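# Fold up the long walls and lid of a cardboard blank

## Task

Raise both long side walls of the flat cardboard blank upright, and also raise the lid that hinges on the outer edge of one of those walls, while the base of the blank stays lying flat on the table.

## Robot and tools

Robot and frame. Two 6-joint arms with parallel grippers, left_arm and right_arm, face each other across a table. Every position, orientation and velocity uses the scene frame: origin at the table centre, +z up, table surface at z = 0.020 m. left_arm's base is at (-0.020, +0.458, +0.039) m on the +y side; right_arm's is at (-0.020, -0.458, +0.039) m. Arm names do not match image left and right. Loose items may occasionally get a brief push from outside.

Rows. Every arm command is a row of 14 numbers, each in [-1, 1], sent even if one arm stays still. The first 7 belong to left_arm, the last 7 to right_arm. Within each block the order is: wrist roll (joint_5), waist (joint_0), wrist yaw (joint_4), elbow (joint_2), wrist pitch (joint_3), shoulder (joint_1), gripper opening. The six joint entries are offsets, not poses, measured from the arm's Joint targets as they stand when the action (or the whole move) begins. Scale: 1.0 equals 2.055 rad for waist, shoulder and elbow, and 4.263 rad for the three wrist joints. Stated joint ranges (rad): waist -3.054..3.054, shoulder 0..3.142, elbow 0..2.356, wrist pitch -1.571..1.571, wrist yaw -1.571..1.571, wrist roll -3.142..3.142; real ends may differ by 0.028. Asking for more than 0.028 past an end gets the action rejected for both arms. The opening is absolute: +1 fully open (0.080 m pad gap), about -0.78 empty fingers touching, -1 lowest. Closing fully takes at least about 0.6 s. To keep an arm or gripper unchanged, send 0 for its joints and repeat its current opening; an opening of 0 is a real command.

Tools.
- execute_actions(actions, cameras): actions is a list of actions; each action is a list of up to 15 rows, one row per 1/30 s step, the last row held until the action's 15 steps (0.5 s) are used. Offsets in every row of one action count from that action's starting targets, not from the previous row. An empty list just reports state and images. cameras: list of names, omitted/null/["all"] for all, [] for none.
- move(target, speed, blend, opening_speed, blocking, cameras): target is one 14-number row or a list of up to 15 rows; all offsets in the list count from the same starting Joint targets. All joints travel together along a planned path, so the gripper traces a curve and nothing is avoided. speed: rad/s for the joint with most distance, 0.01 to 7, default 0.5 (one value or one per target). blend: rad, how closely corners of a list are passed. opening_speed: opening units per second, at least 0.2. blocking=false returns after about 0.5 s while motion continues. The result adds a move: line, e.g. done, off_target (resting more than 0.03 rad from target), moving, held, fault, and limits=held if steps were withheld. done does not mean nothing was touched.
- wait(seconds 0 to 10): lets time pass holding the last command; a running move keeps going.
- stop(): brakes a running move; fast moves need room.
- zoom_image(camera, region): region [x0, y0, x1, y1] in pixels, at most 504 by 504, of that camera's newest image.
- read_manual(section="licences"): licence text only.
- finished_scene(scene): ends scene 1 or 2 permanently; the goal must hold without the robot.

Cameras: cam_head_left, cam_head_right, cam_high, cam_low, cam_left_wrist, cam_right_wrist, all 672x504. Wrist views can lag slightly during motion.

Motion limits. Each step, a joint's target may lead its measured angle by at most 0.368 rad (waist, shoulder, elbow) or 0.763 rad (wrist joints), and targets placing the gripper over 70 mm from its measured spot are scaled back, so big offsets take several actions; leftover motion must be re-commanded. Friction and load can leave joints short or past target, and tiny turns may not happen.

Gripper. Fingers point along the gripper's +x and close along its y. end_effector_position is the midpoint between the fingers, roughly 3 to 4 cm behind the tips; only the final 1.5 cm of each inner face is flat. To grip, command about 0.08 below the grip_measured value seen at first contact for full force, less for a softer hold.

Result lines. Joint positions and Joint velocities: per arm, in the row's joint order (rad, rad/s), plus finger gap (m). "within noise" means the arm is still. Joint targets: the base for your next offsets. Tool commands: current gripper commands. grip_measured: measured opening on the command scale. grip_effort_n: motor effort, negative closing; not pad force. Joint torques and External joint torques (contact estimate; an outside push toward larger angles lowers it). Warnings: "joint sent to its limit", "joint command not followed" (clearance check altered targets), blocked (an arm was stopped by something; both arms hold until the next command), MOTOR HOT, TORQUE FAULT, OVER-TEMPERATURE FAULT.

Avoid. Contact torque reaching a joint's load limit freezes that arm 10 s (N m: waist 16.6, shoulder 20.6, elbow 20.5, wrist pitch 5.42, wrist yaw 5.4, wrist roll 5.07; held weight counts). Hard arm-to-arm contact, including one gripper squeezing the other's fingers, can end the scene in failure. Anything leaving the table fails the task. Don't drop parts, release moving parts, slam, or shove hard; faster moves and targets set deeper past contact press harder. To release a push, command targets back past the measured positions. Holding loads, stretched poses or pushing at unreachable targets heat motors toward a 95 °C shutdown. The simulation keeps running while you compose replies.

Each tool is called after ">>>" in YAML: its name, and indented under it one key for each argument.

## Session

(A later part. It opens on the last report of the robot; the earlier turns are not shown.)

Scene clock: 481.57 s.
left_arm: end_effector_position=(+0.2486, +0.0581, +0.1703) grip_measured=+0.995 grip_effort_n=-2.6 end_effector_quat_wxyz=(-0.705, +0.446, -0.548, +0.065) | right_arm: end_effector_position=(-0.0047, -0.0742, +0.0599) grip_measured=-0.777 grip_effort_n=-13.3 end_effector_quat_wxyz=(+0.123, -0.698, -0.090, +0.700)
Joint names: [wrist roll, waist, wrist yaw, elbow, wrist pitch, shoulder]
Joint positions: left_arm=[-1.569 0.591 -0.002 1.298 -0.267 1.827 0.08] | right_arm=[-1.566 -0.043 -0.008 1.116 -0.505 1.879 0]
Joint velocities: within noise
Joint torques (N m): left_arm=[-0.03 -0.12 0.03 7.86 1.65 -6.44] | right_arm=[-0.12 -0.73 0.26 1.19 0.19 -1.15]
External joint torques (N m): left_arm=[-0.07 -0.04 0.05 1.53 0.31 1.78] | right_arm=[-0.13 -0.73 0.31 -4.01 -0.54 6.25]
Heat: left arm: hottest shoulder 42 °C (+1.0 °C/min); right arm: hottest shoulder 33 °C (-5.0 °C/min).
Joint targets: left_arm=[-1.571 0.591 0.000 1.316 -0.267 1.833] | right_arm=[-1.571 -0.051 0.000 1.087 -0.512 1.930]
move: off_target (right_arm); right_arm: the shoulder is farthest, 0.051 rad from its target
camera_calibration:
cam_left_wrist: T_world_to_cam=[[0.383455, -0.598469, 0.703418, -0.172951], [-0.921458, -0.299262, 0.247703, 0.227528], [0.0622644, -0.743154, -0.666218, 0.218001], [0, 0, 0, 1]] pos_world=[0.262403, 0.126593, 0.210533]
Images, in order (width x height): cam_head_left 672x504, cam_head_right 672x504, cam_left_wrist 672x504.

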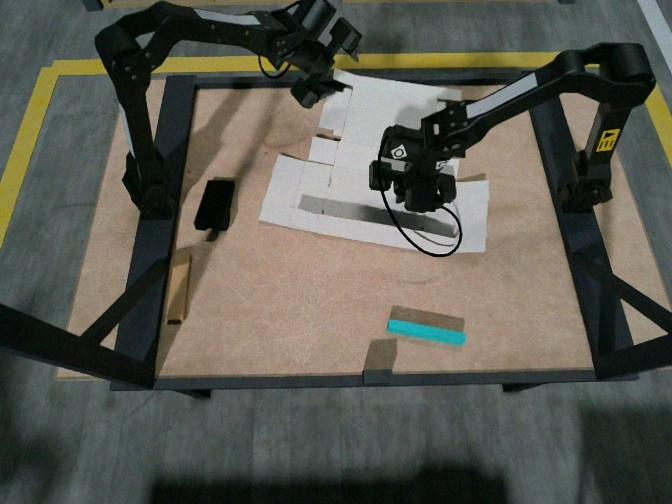

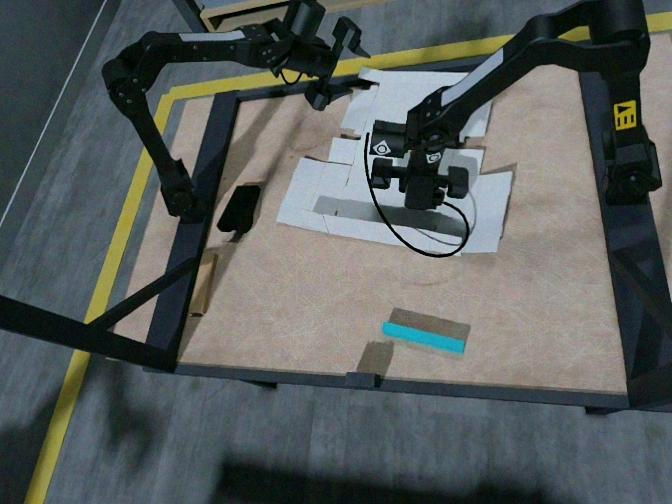

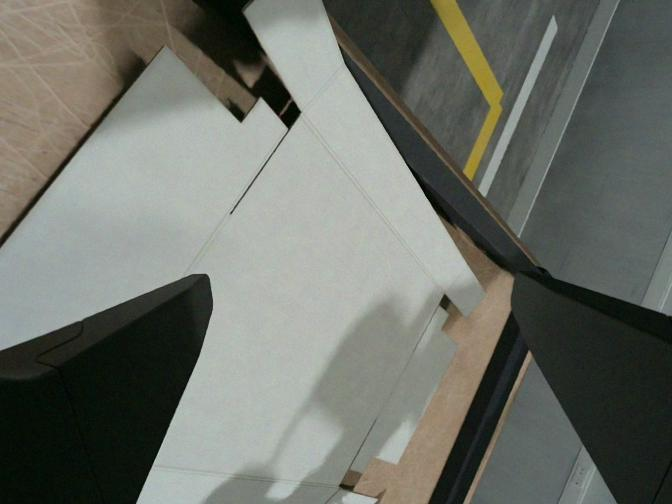

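>>> move:
  target:
    - [0,0,0,0.0165,-0.0664,-0.1134,1,0,0,0,0.1036,-0.0631,-0.0633,-0.78]
    - [0.1708,0.0818,0.1429,0.0165,-0.1133,-0.1134,1,0,0.0487,0,0.1494,-0.0697,-0.0311,-0.78]
    - [0.1708,0.0818,0.1429,-0.182,0.019,-0.0376,1,0,0.0487,0,0.0457,-0.0066,0.0321,-0.78]
  speed: [0.4,0.6,0.35]

>>> zoom_image:
  camera: "cam_head_left"
  region: [240, 60, 510, 290]

>>> zoom_image:
  camera: "cam_left_wrist"
  region: [100, 200, 400, 504]

Scene clock: 513.47 s.
left_arm: end_effector_position=(+0.1826, +0.1182, +0.1076) grip_measured=+0.995 grip_effort_n=-2.6 end_effector_quat_wxyz=(+0.629, -0.228, +0.667, -0.329) | right_arm: end_effector_position=(-0.0388, -0.0549, +0.0602) grip_measured=-0.777 grip_effort_n=-12.8 end_effector_quat_wxyz=(+0.090, -0.696, -0.119, +0.702)
Joint names: [wrist roll, waist, wrist yaw, elbow, wrist pitch, shoulder]
Joint positions: left_arm=[-0.845 0.757 0.605 0.95 -0.19 1.752 0.08] | right_arm=[-1.566 0.046 -0.001 1.214 -0.541 1.947 0]
Joint velocities: within noise
Joint torques (N m): left_arm=[0.07 -0.03 0.35 4.65 1.63 -5.66] | right_arm=[-0.12 0.11 -0.03 0.82 0.67 -1.78]
External joint torques (N m): left_arm=[0.03 0.03 0.07 -0.8 0.54 1.11] | right_arm=[-0.14 0.05 0.03 -4.38 -0.03 6.11]
Heat: left arm: hottest shoulder 41 °C (+3.0 °C/min); right arm: hottest wrist yaw 33 °C (+0.0 °C/min).
Joint targets: left_arm=[-0.843 0.759 0.609 0.942 -0.186 1.756] | right_arm=[-1.571 0.049 0.000 1.181 -0.540 1.996]
move: off_target (right_arm); right_arm: the shoulder is farthest, 0.049 rad from its target
camera_calibration:
cam_left_wrist: T_world_to_cam=[[-0.121517, -0.673763, 0.728888, 0.0309253], [-0.880515, 0.412137, 0.234172, 0.110134], [-0.458178, -0.613341, -0.64334, 0.302284], [0, 0, 0, 1]] pos_world=[0.239232, 0.160849, 0.14614]
cam_right_wrist: T_world_to_cam=[[-0.0559448, 0.955255, 0.290446, 0.0404046], [0.937687, -0.0496514, 0.343915, 0.0385006], [0.342947, 0.291587, -0.892952, 0.163463], [0, 0, 0, 1]] pos_world=[-0.0899001, -0.0843488, 0.120988]

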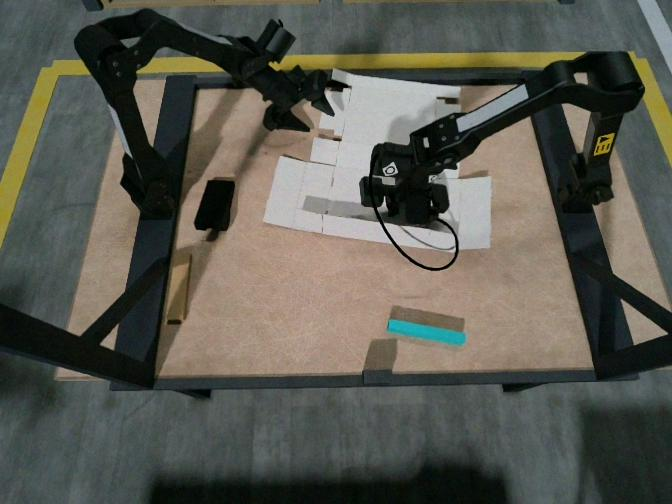

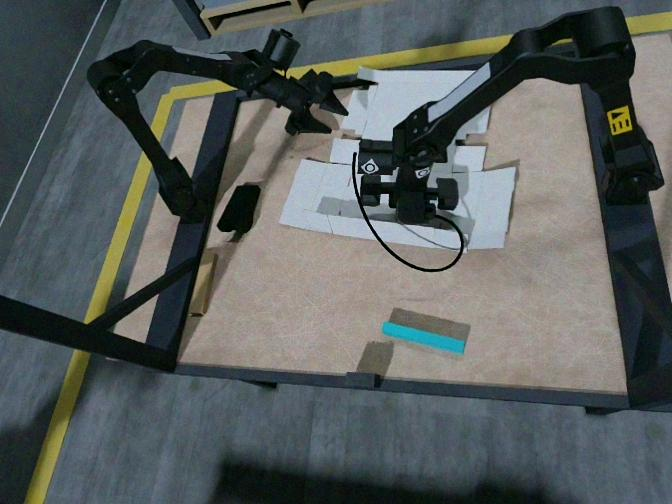

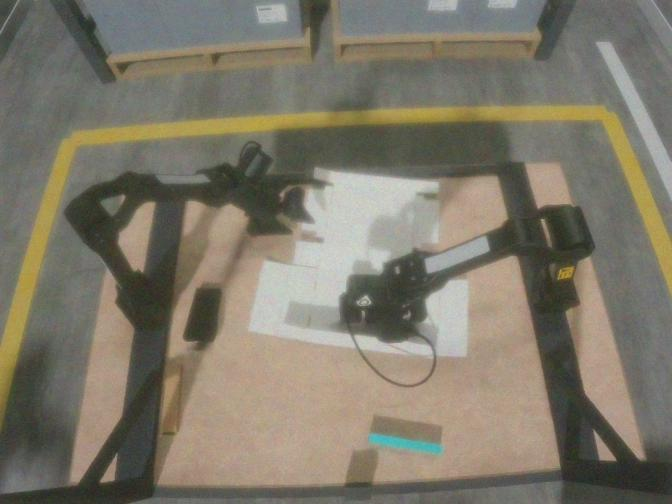

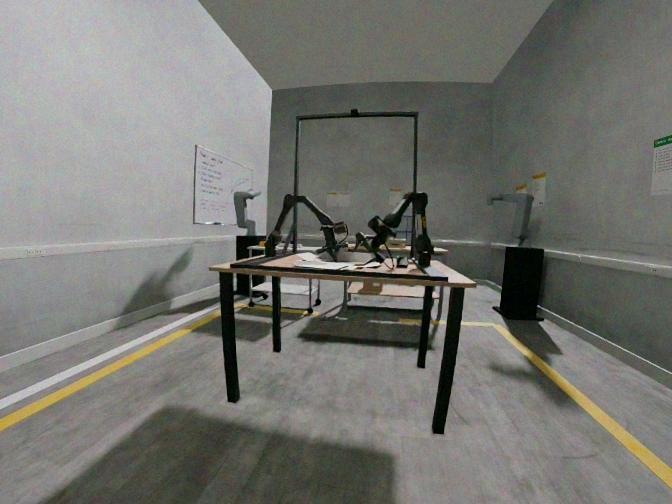

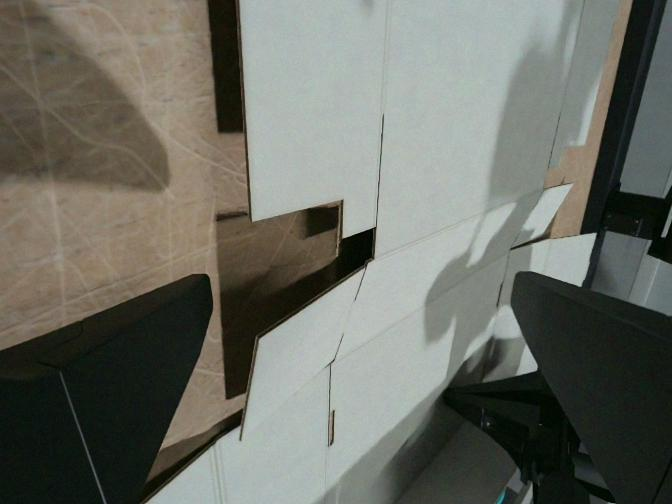

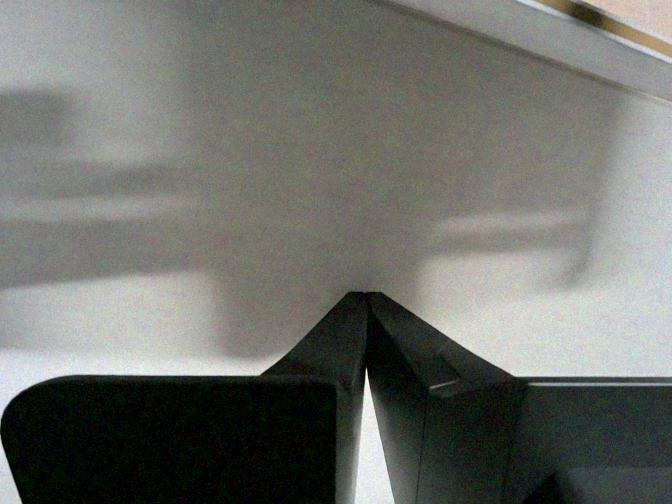

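Scaled by 1.867 from the camera's 672x504 image, which has a finer 960x720 frame.

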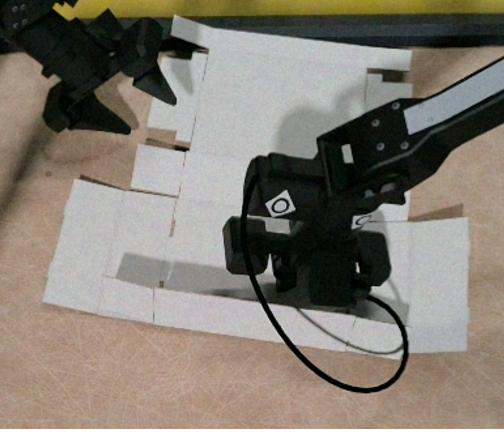

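Scaled by 1.658 from the camera's 672x504 image, which has a finer 960x720 frame.

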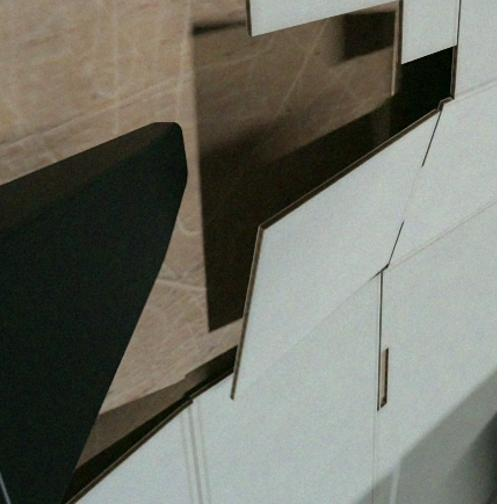

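>>> move:
  target:
    - [0,-0.02,0,-0.005,0.008,0.028,1,0,0,0,0,0,0,-0.78]
    - [0,-0.0468,0,0.0672,0.0022,0.0717,1,0,0,0,0,0,0,-0.78]
  speed: 0.2
  cameras: ["cam_left_wrist","cam_head_left"]

>>> zoom_image:
  camera: "cam_left_wrist"
  region: [100, 200, 400, 504]

Scene clock: 525.83 s.
left_arm: end_effector_position=(+0.1693, +0.0793, +0.0879) grip_measured=+0.995 grip_effort_n=-2.6 end_effector_quat_wxyz=(+0.610, -0.195, +0.684, -0.349) | right_arm: end_effector_position=(-0.0390, -0.0546, +0.0602) grip_measured=-0.777 grip_effort_n=-12.8 end_effector_quat_wxyz=(+0.090, -0.696, -0.120, +0.702)
Joint names: [wrist roll, waist, wrist yaw, elbow, wrist pitch, shoulder]
Joint positions: left_arm=[-0.844 0.668 0.606 1.06 -0.179 1.898 0.08] | right_arm=[-1.566 0.047 -0.001 1.214 -0.539 1.947 0]
Joint velocities: within noise
Joint torques (N m): left_arm=[0.04 -0.71 0.38 7.2 1.53 -6.42] | right_arm=[-0.11 0.11 -0.03 0.88 0.55 -1.83]
External joint torques (N m): left_arm=[0.01 -0.7 0.11 1.88 0.47 1.22] | right_arm=[-0.12 0.11 0.02 -4.36 -0.18 6.05]
Heat: left arm: hottest shoulder 42 °C (+4.0 °C/min); right arm: hottest wrist yaw 33 °C (+0.0 °C/min).
Joint targets: left_arm=[-0.843 0.662 0.609 1.080 -0.177 1.903] | right_arm=[-1.571 0.049 0.000 1.180 -0.540 1.996]
move: off_target (right_arm); right_arm: the shoulder is farthest, 0.049 rad from its target
camera_calibration:
cam_left_wrist: T_world_to_cam=[[-0.170087, -0.673796, 0.719076, 0.0264307], [-0.836257, 0.484709, 0.256382, 0.103877], [-0.521292, -0.557725, -0.645909, 0.266142], [0, 0, 0, 1]] pos_world=[0.2301, 0.115893, 0.126265]
Images, in order (width x height): cam_head_left 672x504, cam_left_wrist 672x504.

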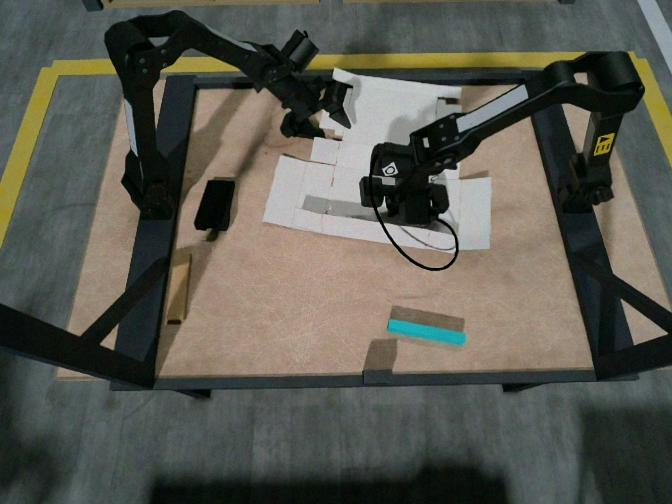

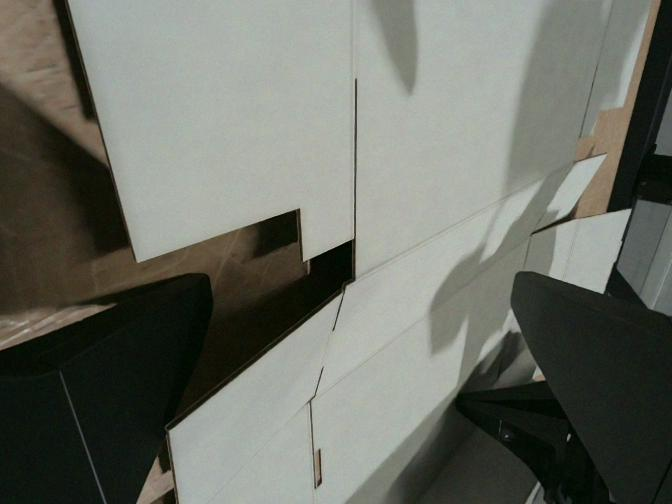

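Scaled by 1.658 from the camera's 672x504 image, which has a finer 960x720 frame.

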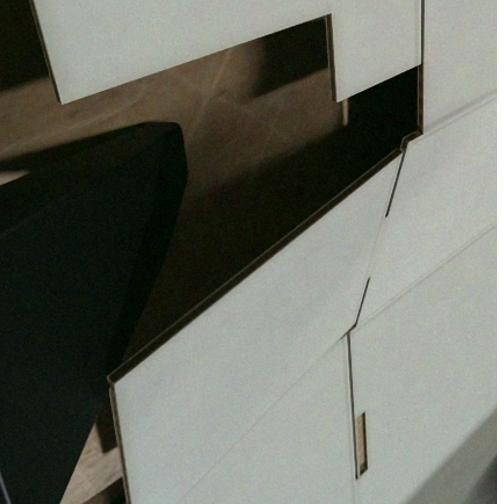

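>>> move:
  target: [0,-0.0382,0,0.099,-0.0165,0.064,1,0,0,0,0,0,0,-0.78]
  speed: 0.15
  cameras: ["cam_left_wrist","cam_head_left"]

>>> zoom_image:
  camera: "cam_left_wrist"
  region: [100, 200, 400, 504]

Scene clock: 530.33 s.
left_arm: end_effector_position=(+0.1625, +0.0309, +0.0896) grip_measured=+0.995 grip_effort_n=-2.6 end_effector_quat_wxyz=(+0.598, -0.167, +0.690, -0.372) | right_arm: end_effector_position=(-0.0405, -0.0534, +0.0606) grip_measured=-0.777 grip_effort_n=-12.8 end_effector_quat_wxyz=(+0.091, -0.695, -0.123, +0.703)
Joint names: [wrist roll, waist, wrist yaw, elbow, wrist pitch, shoulder]
Joint positions: left_arm=[-0.842 0.589 0.602 1.263 -0.249 2.03 0.08] | right_arm=[-1.566 0.05 -0.003 1.214 -0.533 1.947 0]
Joint velocities: within noise
Joint torques (N m): left_arm=[-0.02 -0.61 0.46 7.4 1.51 -7.32] | right_arm=[-0.11 -0.09 0.07 0.85 0.13 -1.82]
External joint torques (N m): left_arm=[-0.06 -0.65 0.19 1.86 0.44 1.47] | right_arm=[-0.12 -0.11 0.12 -4.32 -0.58 6.01]
Heat: left arm: hottest shoulder 42 °C (+4.0 °C/min); right arm: hottest wrist yaw 33 °C (+0.0 °C/min).
Joint targets: left_arm=[-0.843 0.584 0.609 1.283 -0.247 2.034] | right_arm=[-1.571 0.049 0.000 1.180 -0.540 1.996]
move: off_target (right_arm); right_arm: the shoulder is farthest, 0.049 rad from its target
camera_calibration:
cam_left_wrist: T_world_to_cam=[[-0.225513, -0.658915, 0.717618, 0.000170595], [-0.797022, 0.548379, 0.253054, 0.11319], [-0.560267, -0.51489, -0.648837, 0.241878], [0, 0, 0, 1]] pos_world=[0.22577, 0.062582, 0.128174]
Images, in order (width x height): cam_head_left 672x504, cam_left_wrist 672x504.

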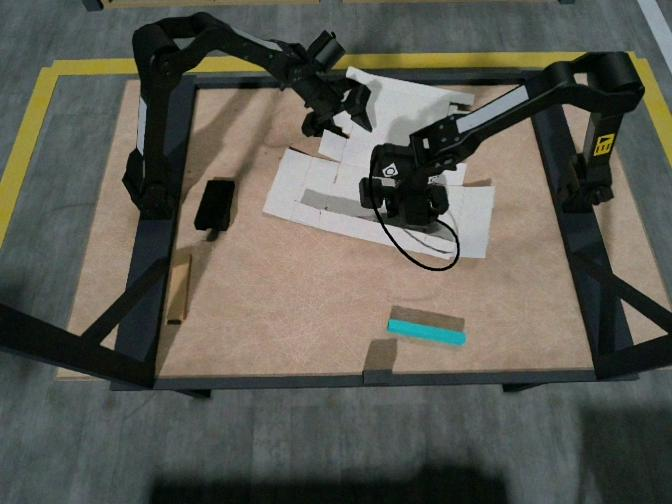

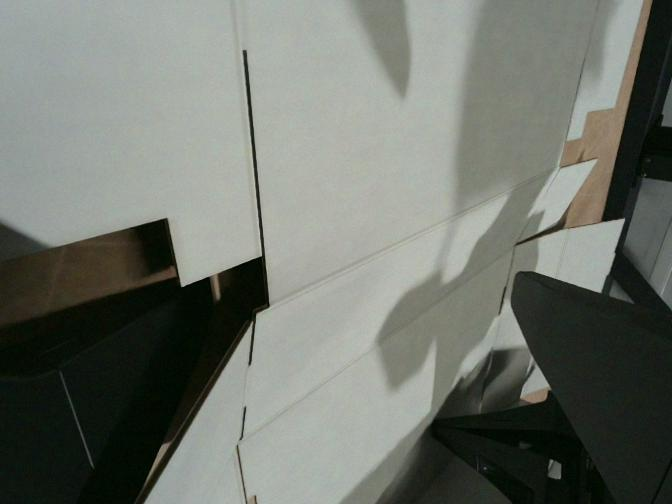

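Scaled by 1.658 from the camera's 672x504 image, which has a finer 960x720 frame.

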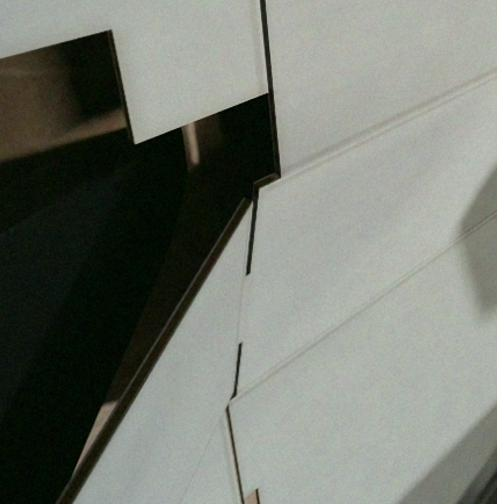

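>>> move:
  target:
    - [0,0,0,0.0129,-0.0125,-0.013,1,0,0,0,0,0,0,-0.78]
    - [0,-0.0268,0,0.0895,-0.0314,0.0243,1,0,0,0,0,0,0,-0.78]
  speed: 0.15
  cameras: ["cam_left_wrist","cam_head_left","cam_head_right"]

>>> zoom_image:
  camera: "cam_head_left"
  region: [240, 40, 510, 270]

Scene clock: 539.83 s.
left_arm: end_effector_position=(+0.1615, +0.0036, +0.1087) grip_measured=+0.995 grip_effort_n=-2.6 end_effector_quat_wxyz=(+0.595, -0.151, +0.694, -0.377) | right_arm: end_effector_position=(-0.0415, -0.0537, +0.0605) grip_measured=-0.777 grip_effort_n=-12.8 end_effector_quat_wxyz=(+0.090, -0.694, -0.123, +0.704)
Joint names: [wrist roll, waist, wrist yaw, elbow, wrist pitch, shoulder]
Joint positions: left_arm=[-0.841 0.552 0.589 1.442 -0.384 2.085 0.08] | right_arm=[-1.566 0.051 -0.005 1.214 -0.534 1.947 0]
Joint velocities: within noise
Joint torques (N m): left_arm=[-0.03 -2.52 0.91 8.08 1.56 -8.43] | right_arm=[-0.12 -0.28 0.15 0.85 0.26 -1.81]
External joint torques (N m): left_arm=[-0.07 -2.52 0.64 2.3 0.52 0.96] | right_arm=[-0.13 -0.34 0.2 -4.34 -0.46 6]
Heat: left arm: hottest shoulder 42 °C (+0.0 °C/min); right arm: hottest wrist yaw 33 °C (+0.0 °C/min).
Joint targets: left_arm=[-0.843 0.529 0.609 1.467 -0.381 2.085] | right_arm=[-1.571 0.049 0.000 1.180 -0.539 1.996]
move: off_target (right_arm); right_arm: the shoulder is farthest, 0.049 rad from its target
camera_calibration:
cam_left_wrist: T_world_to_cam=[[-0.249358, -0.662091, 0.706722, -0.0266975], [-0.780797, 0.569155, 0.257716, 0.119416], [-0.572866, -0.487543, -0.658882, 0.242716], [0, 0, 0, 1]] pos_world=[0.225626, 0.0326924, 0.148014]
Images, in order (width x height): cam_head_left 672x504, cam_head_right 672x504, cam_left_wrist 672x504.

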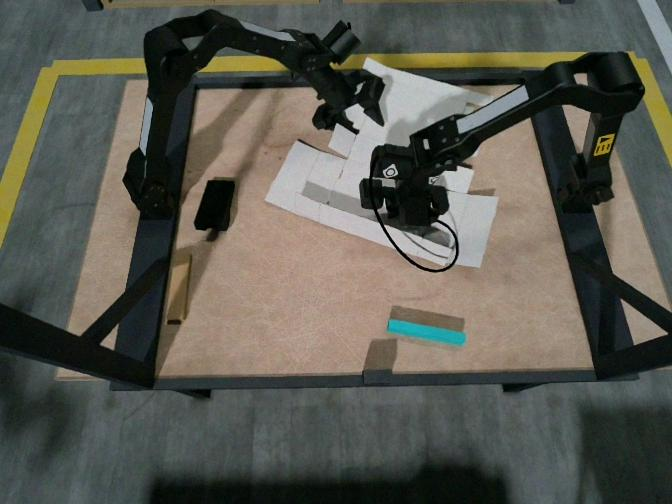

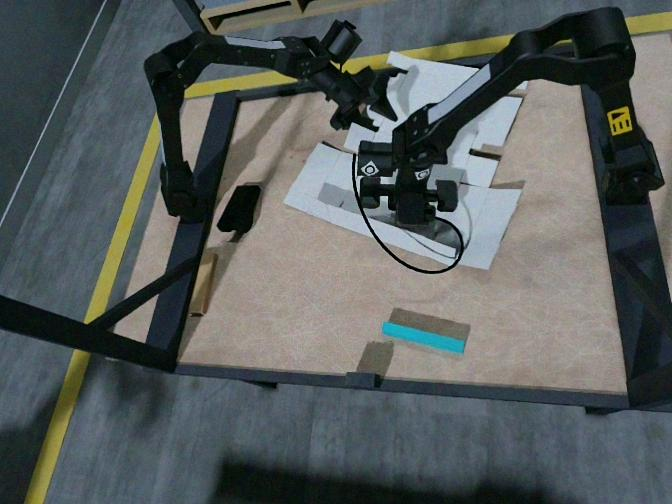

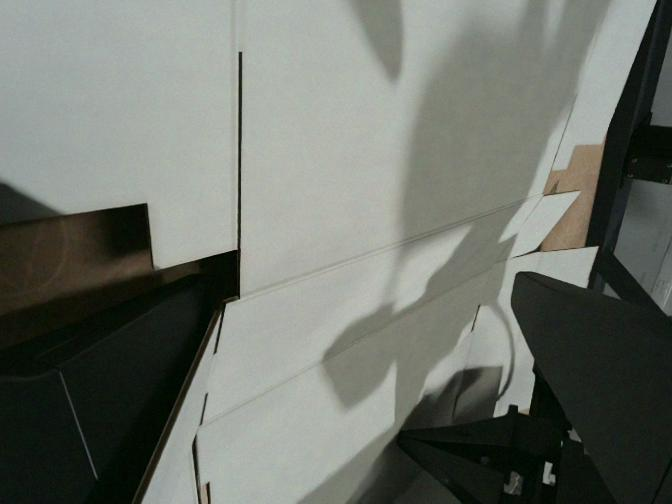

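Scaled by 1.867 from the camera's 672x504 image, which has a finer 960x720 frame.

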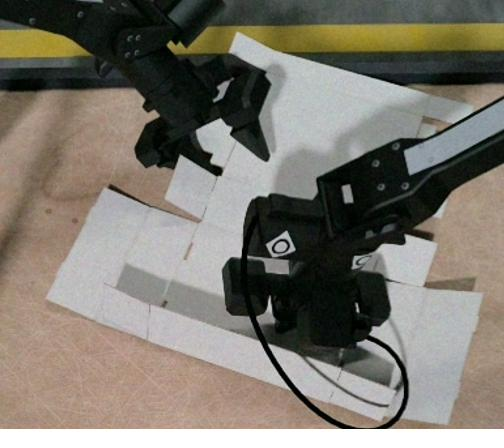

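>>> move:
  target:
    - [0,0.016,0,-0.0404,0.0063,-0.0273,1,0,0,0,0,0,0,-0.78]
    - [0,0.016,0,-0.0594,0.0246,-0.0083,1,0,0,0,0,0,0,-0.78]
  speed: 0.2
  cameras: ["cam_left_wrist"]

>>> zoom_image:
  camera: "cam_left_wrist"
  region: [100, 200, 400, 504]

Scene clock: 551.03 s.
left_arm: end_effector_position=(+0.1627, +0.0116, +0.1000) grip_measured=+0.995 grip_effort_n=-2.6 end_effector_quat_wxyz=(+0.597, -0.162, +0.684, -0.386) | right_arm: end_effector_position=(-0.0420, -0.0532, +0.0607) grip_measured=-0.777 grip_effort_n=-12.8 end_effector_quat_wxyz=(+0.091, -0.693, -0.125, +0.704)
Joint names: [wrist roll, waist, wrist yaw, elbow, wrist pitch, shoulder]
Joint positions: left_arm=[-0.841 0.566 0.599 1.352 -0.282 2.063 0.08] | right_arm=[-1.566 0.052 -0.006 1.214 -0.531 1.947 0]
Joint velocities: within noise
Joint torques (N m): left_arm=[-0.05 -0.51 0.49 4.97 1.79 -7.85] | right_arm=[-0.11 -0.35 0.2 0.87 0.1 -1.85]
External joint torques (N m): left_arm=[-0.09 -0.51 0.22 -0.81 0.68 1.32] | right_arm=[-0.13 -0.3 0.25 -4.34 -0.62 6.05]
Heat: left arm: hottest shoulder 43 °C (+2.0 °C/min); right arm: hottest wrist yaw 33 °C (+0.0 °C/min).
Joint targets: left_arm=[-0.843 0.562 0.609 1.345 -0.276 2.067] | right_arm=[-1.571 0.049 0.000 1.180 -0.539 1.996]
move: off_target (right_arm); right_arm: the shoulder is farthest, 0.049 rad from its target
camera_calibration:
cam_left_wrist: T_world_to_cam=[[-0.251018, -0.640811, 0.7255, -0.0167393], [-0.788031, 0.570539, 0.231286, 0.121793], [-0.562137, -0.513659, -0.648194, 0.239095], [0, 0, 0, 1]] pos_world=[0.226179, 0.0425992, 0.138956]
Images, in order (width x height): cam_left_wrist 672x504.

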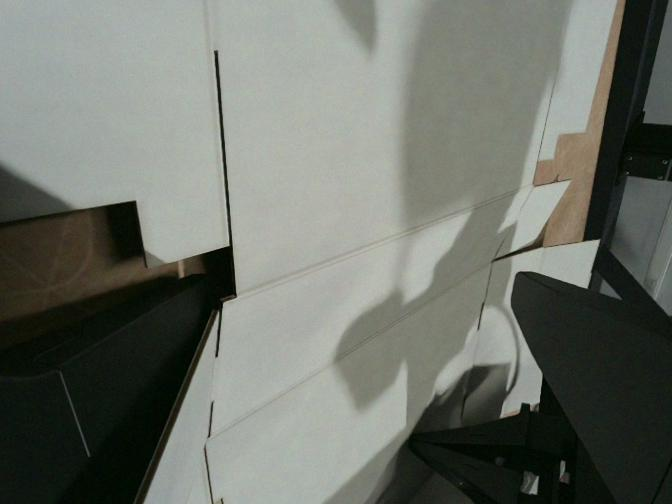

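Scaled by 1.658 from the camera's 672x504 image, which has a finer 960x720 frame.

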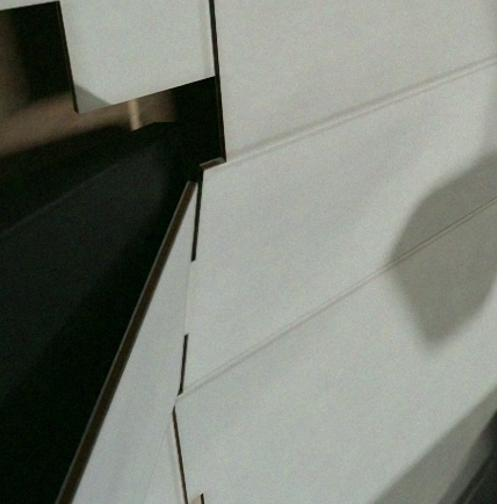

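>>> move:
  target:
    - [0,0.008,0,-0.0168,0.0066,0.0,1,0,0,0,0,0,0,-0.78]
    - [0,0.008,0,-0.0248,0.0132,0.005,1,0,0,0,0,0,0,-0.78]
    - [0,-0.019,0,0.0433,0.0026,0.0512,1,0,0,0,0,0,0,-0.78]
  speed: 0.15
  cameras: ["cam_left_wrist","cam_head_left"]

>>> zoom_image:
  camera: "cam_left_wrist"
  region: [100, 200, 400, 504]

>>> zoom_image:
  camera: "cam_head_left"
  region: [240, 40, 510, 270]

Scene clock: 555.97 s.
left_arm: end_effector_position=(+0.1603, -0.0101, +0.0881) grip_measured=+0.995 grip_effort_n=-2.6 end_effector_quat_wxyz=(+0.589, -0.156, +0.685, -0.399) | right_arm: end_effector_position=(-0.0425, -0.0532, +0.0607) grip_measured=-0.777 grip_effort_n=-12.8 end_effector_quat_wxyz=(+0.090, -0.693, -0.125, +0.704)
Joint names: [wrist roll, waist, wrist yaw, elbow, wrist pitch, shoulder]
Joint positions: left_arm=[-0.842 0.541 0.61 1.429 -0.264 2.149 0.08] | right_arm=[-1.566 0.053 -0.007 1.214 -0.531 1.947 0]
Joint velocities: within noise
Joint torques (N m): left_arm=[-0.05 -2.01 0.21 6.22 1.33 -6.09] | right_arm=[-0.12 -0.41 0.23 0.89 0.08 -1.84]
External joint torques (N m): left_arm=[-0.09 -2.07 -0.06 0.57 0.24 3.52] | right_arm=[-0.13 -0.35 0.28 -4.33 -0.64 6.04]
Heat: left arm: hottest shoulder 43 °C (+2.0 °C/min); right arm: hottest wrist yaw 33 °C (+0.0 °C/min).
Joint targets: left_arm=[-0.843 0.523 0.609 1.434 -0.265 2.173] | right_arm=[-1.571 0.049 0.000 1.180 -0.540 1.996]
move: off_target (right_arm); right_arm: the shoulder is farthest, 0.049 rad from its target
camera_calibration:
cam_left_wrist: T_world_to_cam=[[-0.267943, -0.624081, 0.733982, -0.0205172], [-0.769653, 0.59691, 0.226568, 0.132823], [-0.579518, -0.504204, -0.640264, 0.221092], [0, 0, 0, 1]] pos_world=[0.224857, 0.0193878, 0.126523]
Images, in order (width x height): cam_head_left 672x504, cam_left_wrist 672x504.

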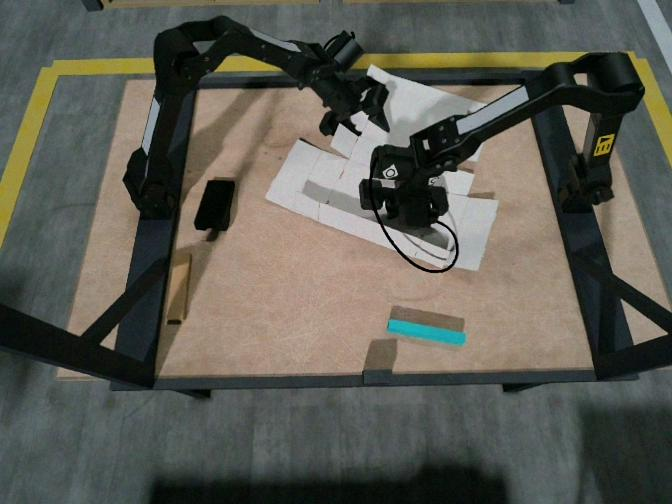

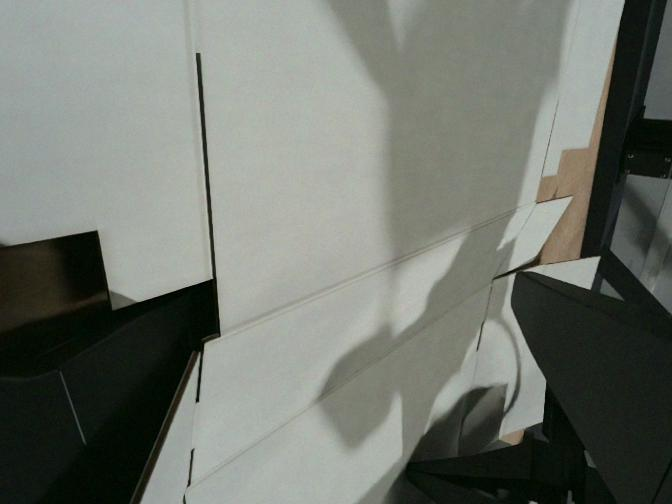

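Scaled by 1.658 from the camera's 672x504 image, which has a finer 960x720 frame.

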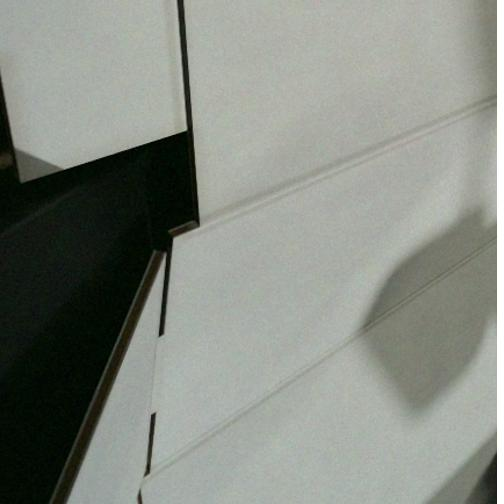

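Scaled by 1.867 from the camera's 672x504 image, which has a finer 960x720 frame.

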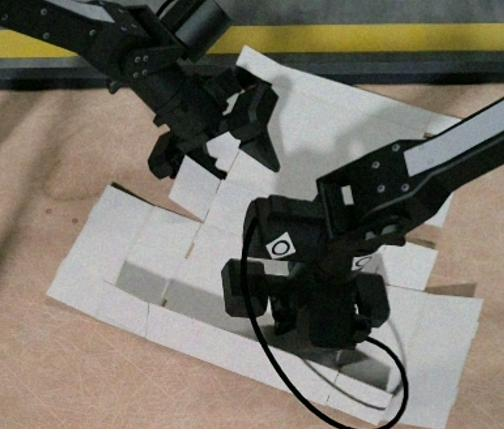

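>>> move:
  target:
    - [0,-0.0195,0,0.0516,-0.0101,0.0302,1,0,0,0,0,0,0,-0.78]
  speed: 0.12
  cameras: ["cam_left_wrist","cam_head_left"]

>>> zoom_image:
  camera: "cam_left_wrist"
  region: [100, 200, 400, 504]

>>> zoom_image:
  camera: "cam_head_left"
  region: [240, 40, 510, 270]

Scene clock: 561.30 s.
left_arm: end_effector_position=(+0.1568, -0.0320, +0.0889) grip_measured=+0.995 grip_effort_n=-2.6 end_effector_quat_wxyz=(+0.587, -0.145, +0.684, -0.408) | right_arm: end_effector_position=(-0.0447, -0.0534, +0.0607) grip_measured=-0.777 grip_effort_n=-12.8 end_effector_quat_wxyz=(+0.089, -0.691, -0.126, +0.706)
Joint names: [wrist roll, waist, wrist yaw, elbow, wrist pitch, shoulder]
Joint positions: left_arm=[-0.841 0.511 0.601 1.537 -0.305 2.211 0.08] | right_arm=[-1.566 0.057 -0.012 1.214 -0.531 1.947 0]
Joint velocities: within noise
Joint torques (N m): left_arm=[-0.05 -2.96 0.49 6.05 1.19 -6.34] | right_arm=[-0.12 -0.65 0.4 0.88 0.08 -1.84]
External joint torques (N m): left_arm=[-0.09 -2.88 0.22 0.26 0.08 3.79] | right_arm=[-0.13 -0.64 0.45 -4.31 -0.64 6.01]
Heat: left arm: hottest shoulder 43 °C (+2.0 °C/min); right arm: hottest wrist yaw 33 °C (+0.0 °C/min).
Joint targets: left_arm=[-0.843 0.483 0.609 1.540 -0.308 2.235] | right_arm=[-1.571 0.049 0.000 1.180 -0.540 1.996]
move: off_target (right_arm); right_arm: the shoulder is farthest, 0.049 rad from its target
camera_calibration:
cam_left_wrist: T_world_to_cam=[[-0.290454, -0.616602, 0.731737, -0.0317847], [-0.75642, 0.616306, 0.219081, 0.142218], [-0.58606, -0.489867, -0.645418, 0.210462], [0, 0, 0, 1]] pos_world=[0.221688, -0.00415023, 0.127936]
Images, in order (width x height): cam_head_left 672x504, cam_left_wrist 672x504.

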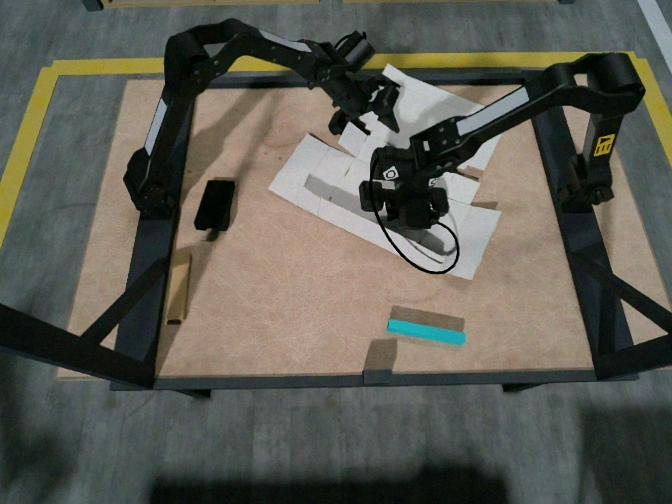

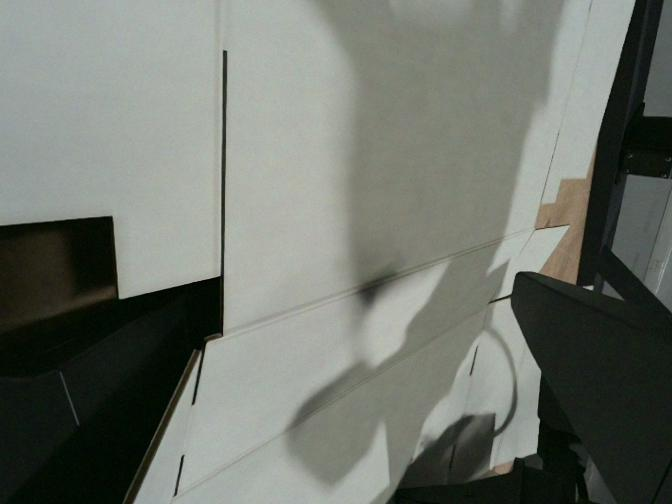

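Scaled by 1.658 from the camera's 672x504 image, which has a finer 960x720 frame.

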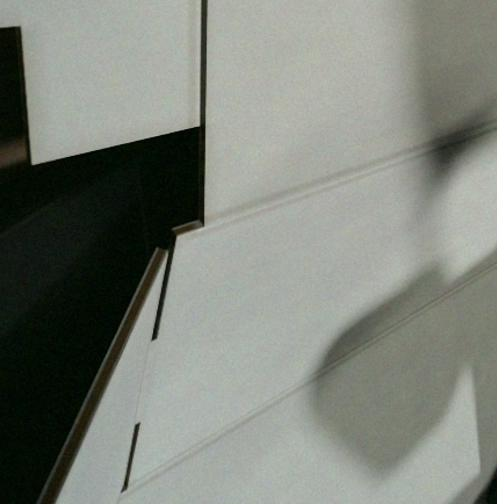

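Scaled by 1.867 from the camera's 672x504 image, which has a finer 960x720 frame.

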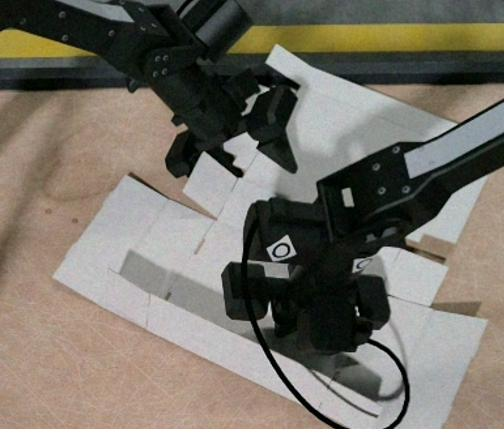

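>>> move:
  target:
    - [0,0.008,0,0.0215,-0.0209,-0.0217,1,0,0,0,0,0,0,-0.78]
  speed: 0.12
  cameras: ["cam_left_wrist","cam_head_left","cam_head_right"]

>>> zoom_image:
  camera: "cam_left_wrist"
  region: [100, 200, 400, 504]

>>> zoom_image:
  camera: "cam_head_left"
  region: [240, 40, 510, 270]

Scene clock: 567.47 s.
left_arm: end_effector_position=(+0.1545, -0.0273, +0.0913) grip_measured=+0.995 grip_effort_n=-2.6 end_effector_quat_wxyz=(+0.583, -0.136, +0.700, -0.390) | right_arm: end_effector_position=(-0.0448, -0.0532, +0.0607) grip_measured=-0.777 grip_effort_n=-12.8 end_effector_quat_wxyz=(+0.089, -0.691, -0.127, +0.706)
Joint names: [wrist roll, waist, wrist yaw, elbow, wrist pitch, shoulder]
Joint positions: left_arm=[-0.839 0.51 0.597 1.57 -0.393 2.21 0.08] | right_arm=[-1.566 0.057 -0.012 1.214 -0.531 1.947 0]
Joint velocities: within noise
Joint torques (N m): left_arm=[-0.08 -1.23 0.62 7.05 1.06 -11.02] | right_arm=[-0.11 -0.71 0.41 0.86 0.02 -1.85]
External joint torques (N m): left_arm=[-0.11 -1.21 0.34 1.21 0 -0.8] | right_arm=[-0.13 -0.72 0.46 -4.36 -0.71 5.97]
Heat: left arm: hottest shoulder 44 °C (+4.0 °C/min); right arm: hottest wrist yaw 33 °C (+0.0 °C/min).
Joint targets: left_arm=[-0.843 0.499 0.609 1.584 -0.397 2.190] | right_arm=[-1.571 0.049 0.000 1.180 -0.540 1.996]
move: off_target (right_arm); right_arm: the shoulder is farthest, 0.049 rad from its target
camera_calibration:
cam_left_wrist: T_world_to_cam=[[-0.27447, -0.651013, 0.707706, -0.0325597], [-0.751277, 0.604555, 0.264757, 0.131699], [-0.600207, -0.459015, -0.655024, 0.216832], [0, 0, 0, 1]] pos_world=[0.22015, -0.00128672, 0.130205]
Images, in order (width x height): cam_head_left 672x504, cam_head_right 672x504, cam_left_wrist 672x504.

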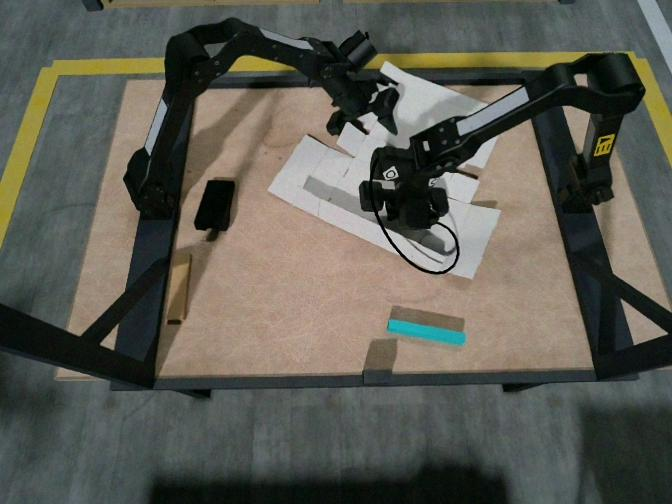

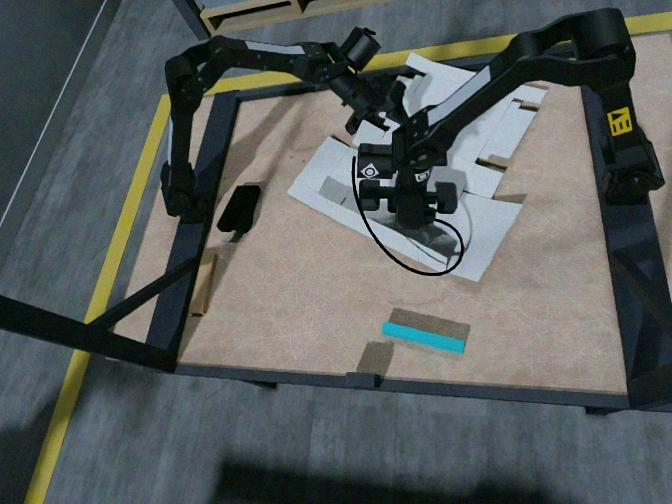

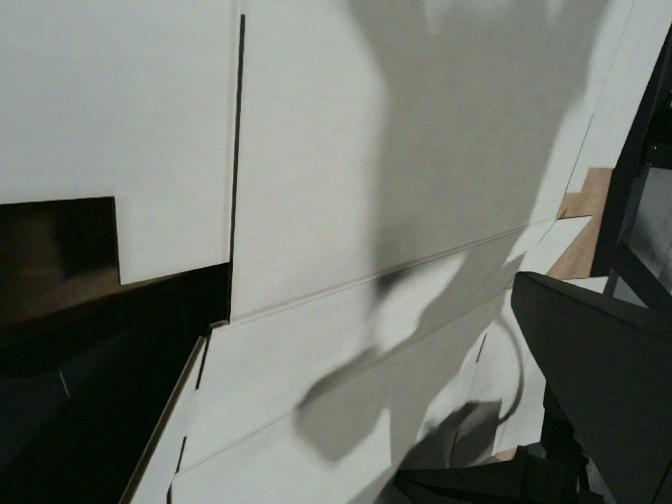

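Scaled by 1.658 from the camera's 672x504 image, which has a finer 960x720 frame.

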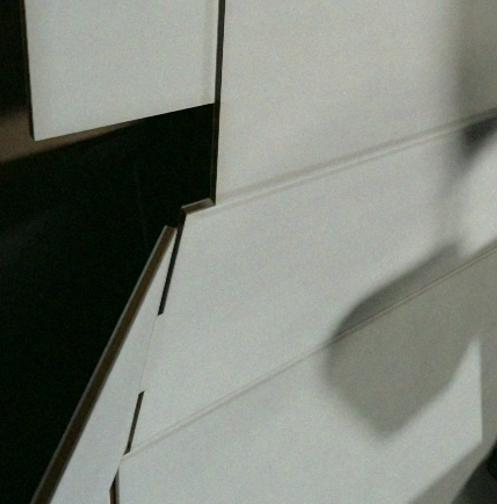

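Scaled by 1.867 from the camera's 672x504 image, which has a finer 960x720 frame.

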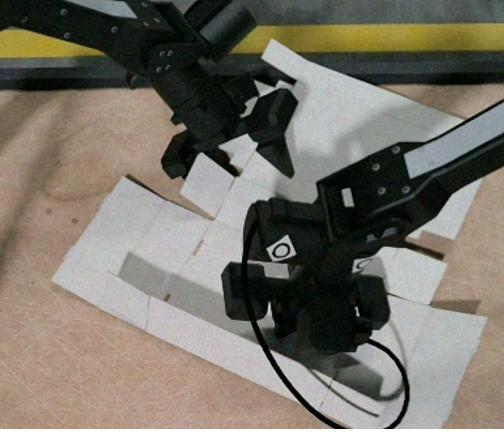

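>>> move:
  target:
    - [0,0,0,0.0215,-0.0209,-0.0217,1,0,0,0,0,0,0,-0.78]
  speed: 0.12
  cameras: ["cam_left_wrist","cam_head_left"]

>>> zoom_image:
  camera: "cam_head_left"
  region: [240, 40, 510, 270]

Scene clock: 570.90 s.
left_arm: end_effector_position=(+0.1511, -0.0204, +0.1035) grip_measured=+0.995 grip_effort_n=-2.6 end_effector_quat_wxyz=(+0.579, -0.129, +0.713, -0.374) | right_arm: end_effector_position=(-0.0451, -0.0527, +0.0608) grip_measured=-0.777 grip_effort_n=-11.9 end_effector_quat_wxyz=(+0.090, -0.691, -0.128, +0.706)
Joint names: [wrist roll, waist, wrist yaw, elbow, wrist pitch, shoulder]
Joint positions: left_arm=[-0.839 0.51 0.594 1.596 -0.488 2.183 0.08] | right_arm=[-1.566 0.057 -0.013 1.214 -0.528 1.947 0]
Joint velocities: within noise
Joint torques (N m): left_arm=[-0.1 -1.44 0.77 8.87 1.36 -12.96] | right_arm=[-0.11 -0.72 0.44 0.86 -0.13 -1.86]
External joint torques (N m): left_arm=[-0.13 -1.49 0.49 3.06 0.37 -3.01] | right_arm=[-0.13 -0.76 0.49 -4.39 -0.88 5.98]
Heat: left arm: hottest shoulder 46 °C (+5.0 °C/min); right arm: hottest wrist yaw 33 °C (+0.0 °C/min).
Joint targets: left_arm=[-0.843 0.499 0.609 1.629 -0.486 2.145] | right_arm=[-1.571 0.049 0.000 1.180 -0.540 1.996]
move: off_target (left_arm, right_arm); left_arm: the shoulder is farthest, 0.038 rad from its target; right_arm: the shoulder is farthest, 0.049 rad from its target
camera_calibration:
cam_left_wrist: T_world_to_cam=[[-0.260636, -0.678088, 0.687216, -0.0381767], [-0.746987, 0.592588, 0.301412, 0.117058], [-0.61162, -0.434783, -0.660972, 0.228754], [0, 0, 0, 1]] pos_world=[0.217401, 0.00420386, 0.142153]
Images, in order (width x height): cam_head_left 672x504, cam_left_wrist 672x504.

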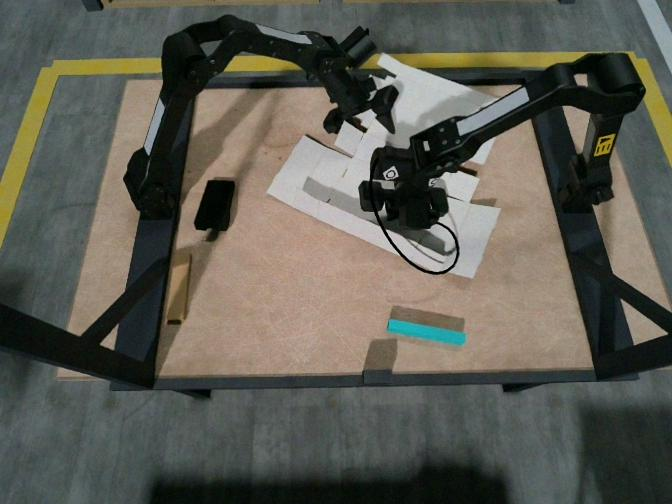

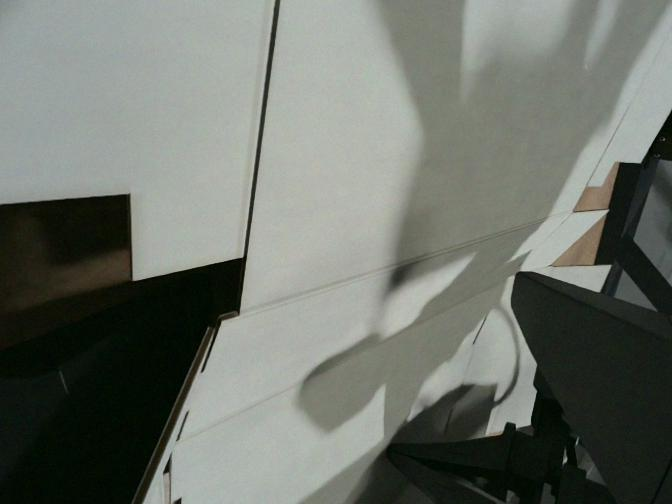

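Scaled by 1.867 from the camera's 672x504 image, which has a finer 960x720 frame.

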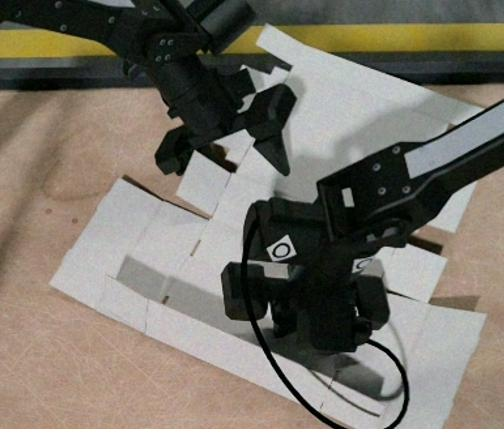

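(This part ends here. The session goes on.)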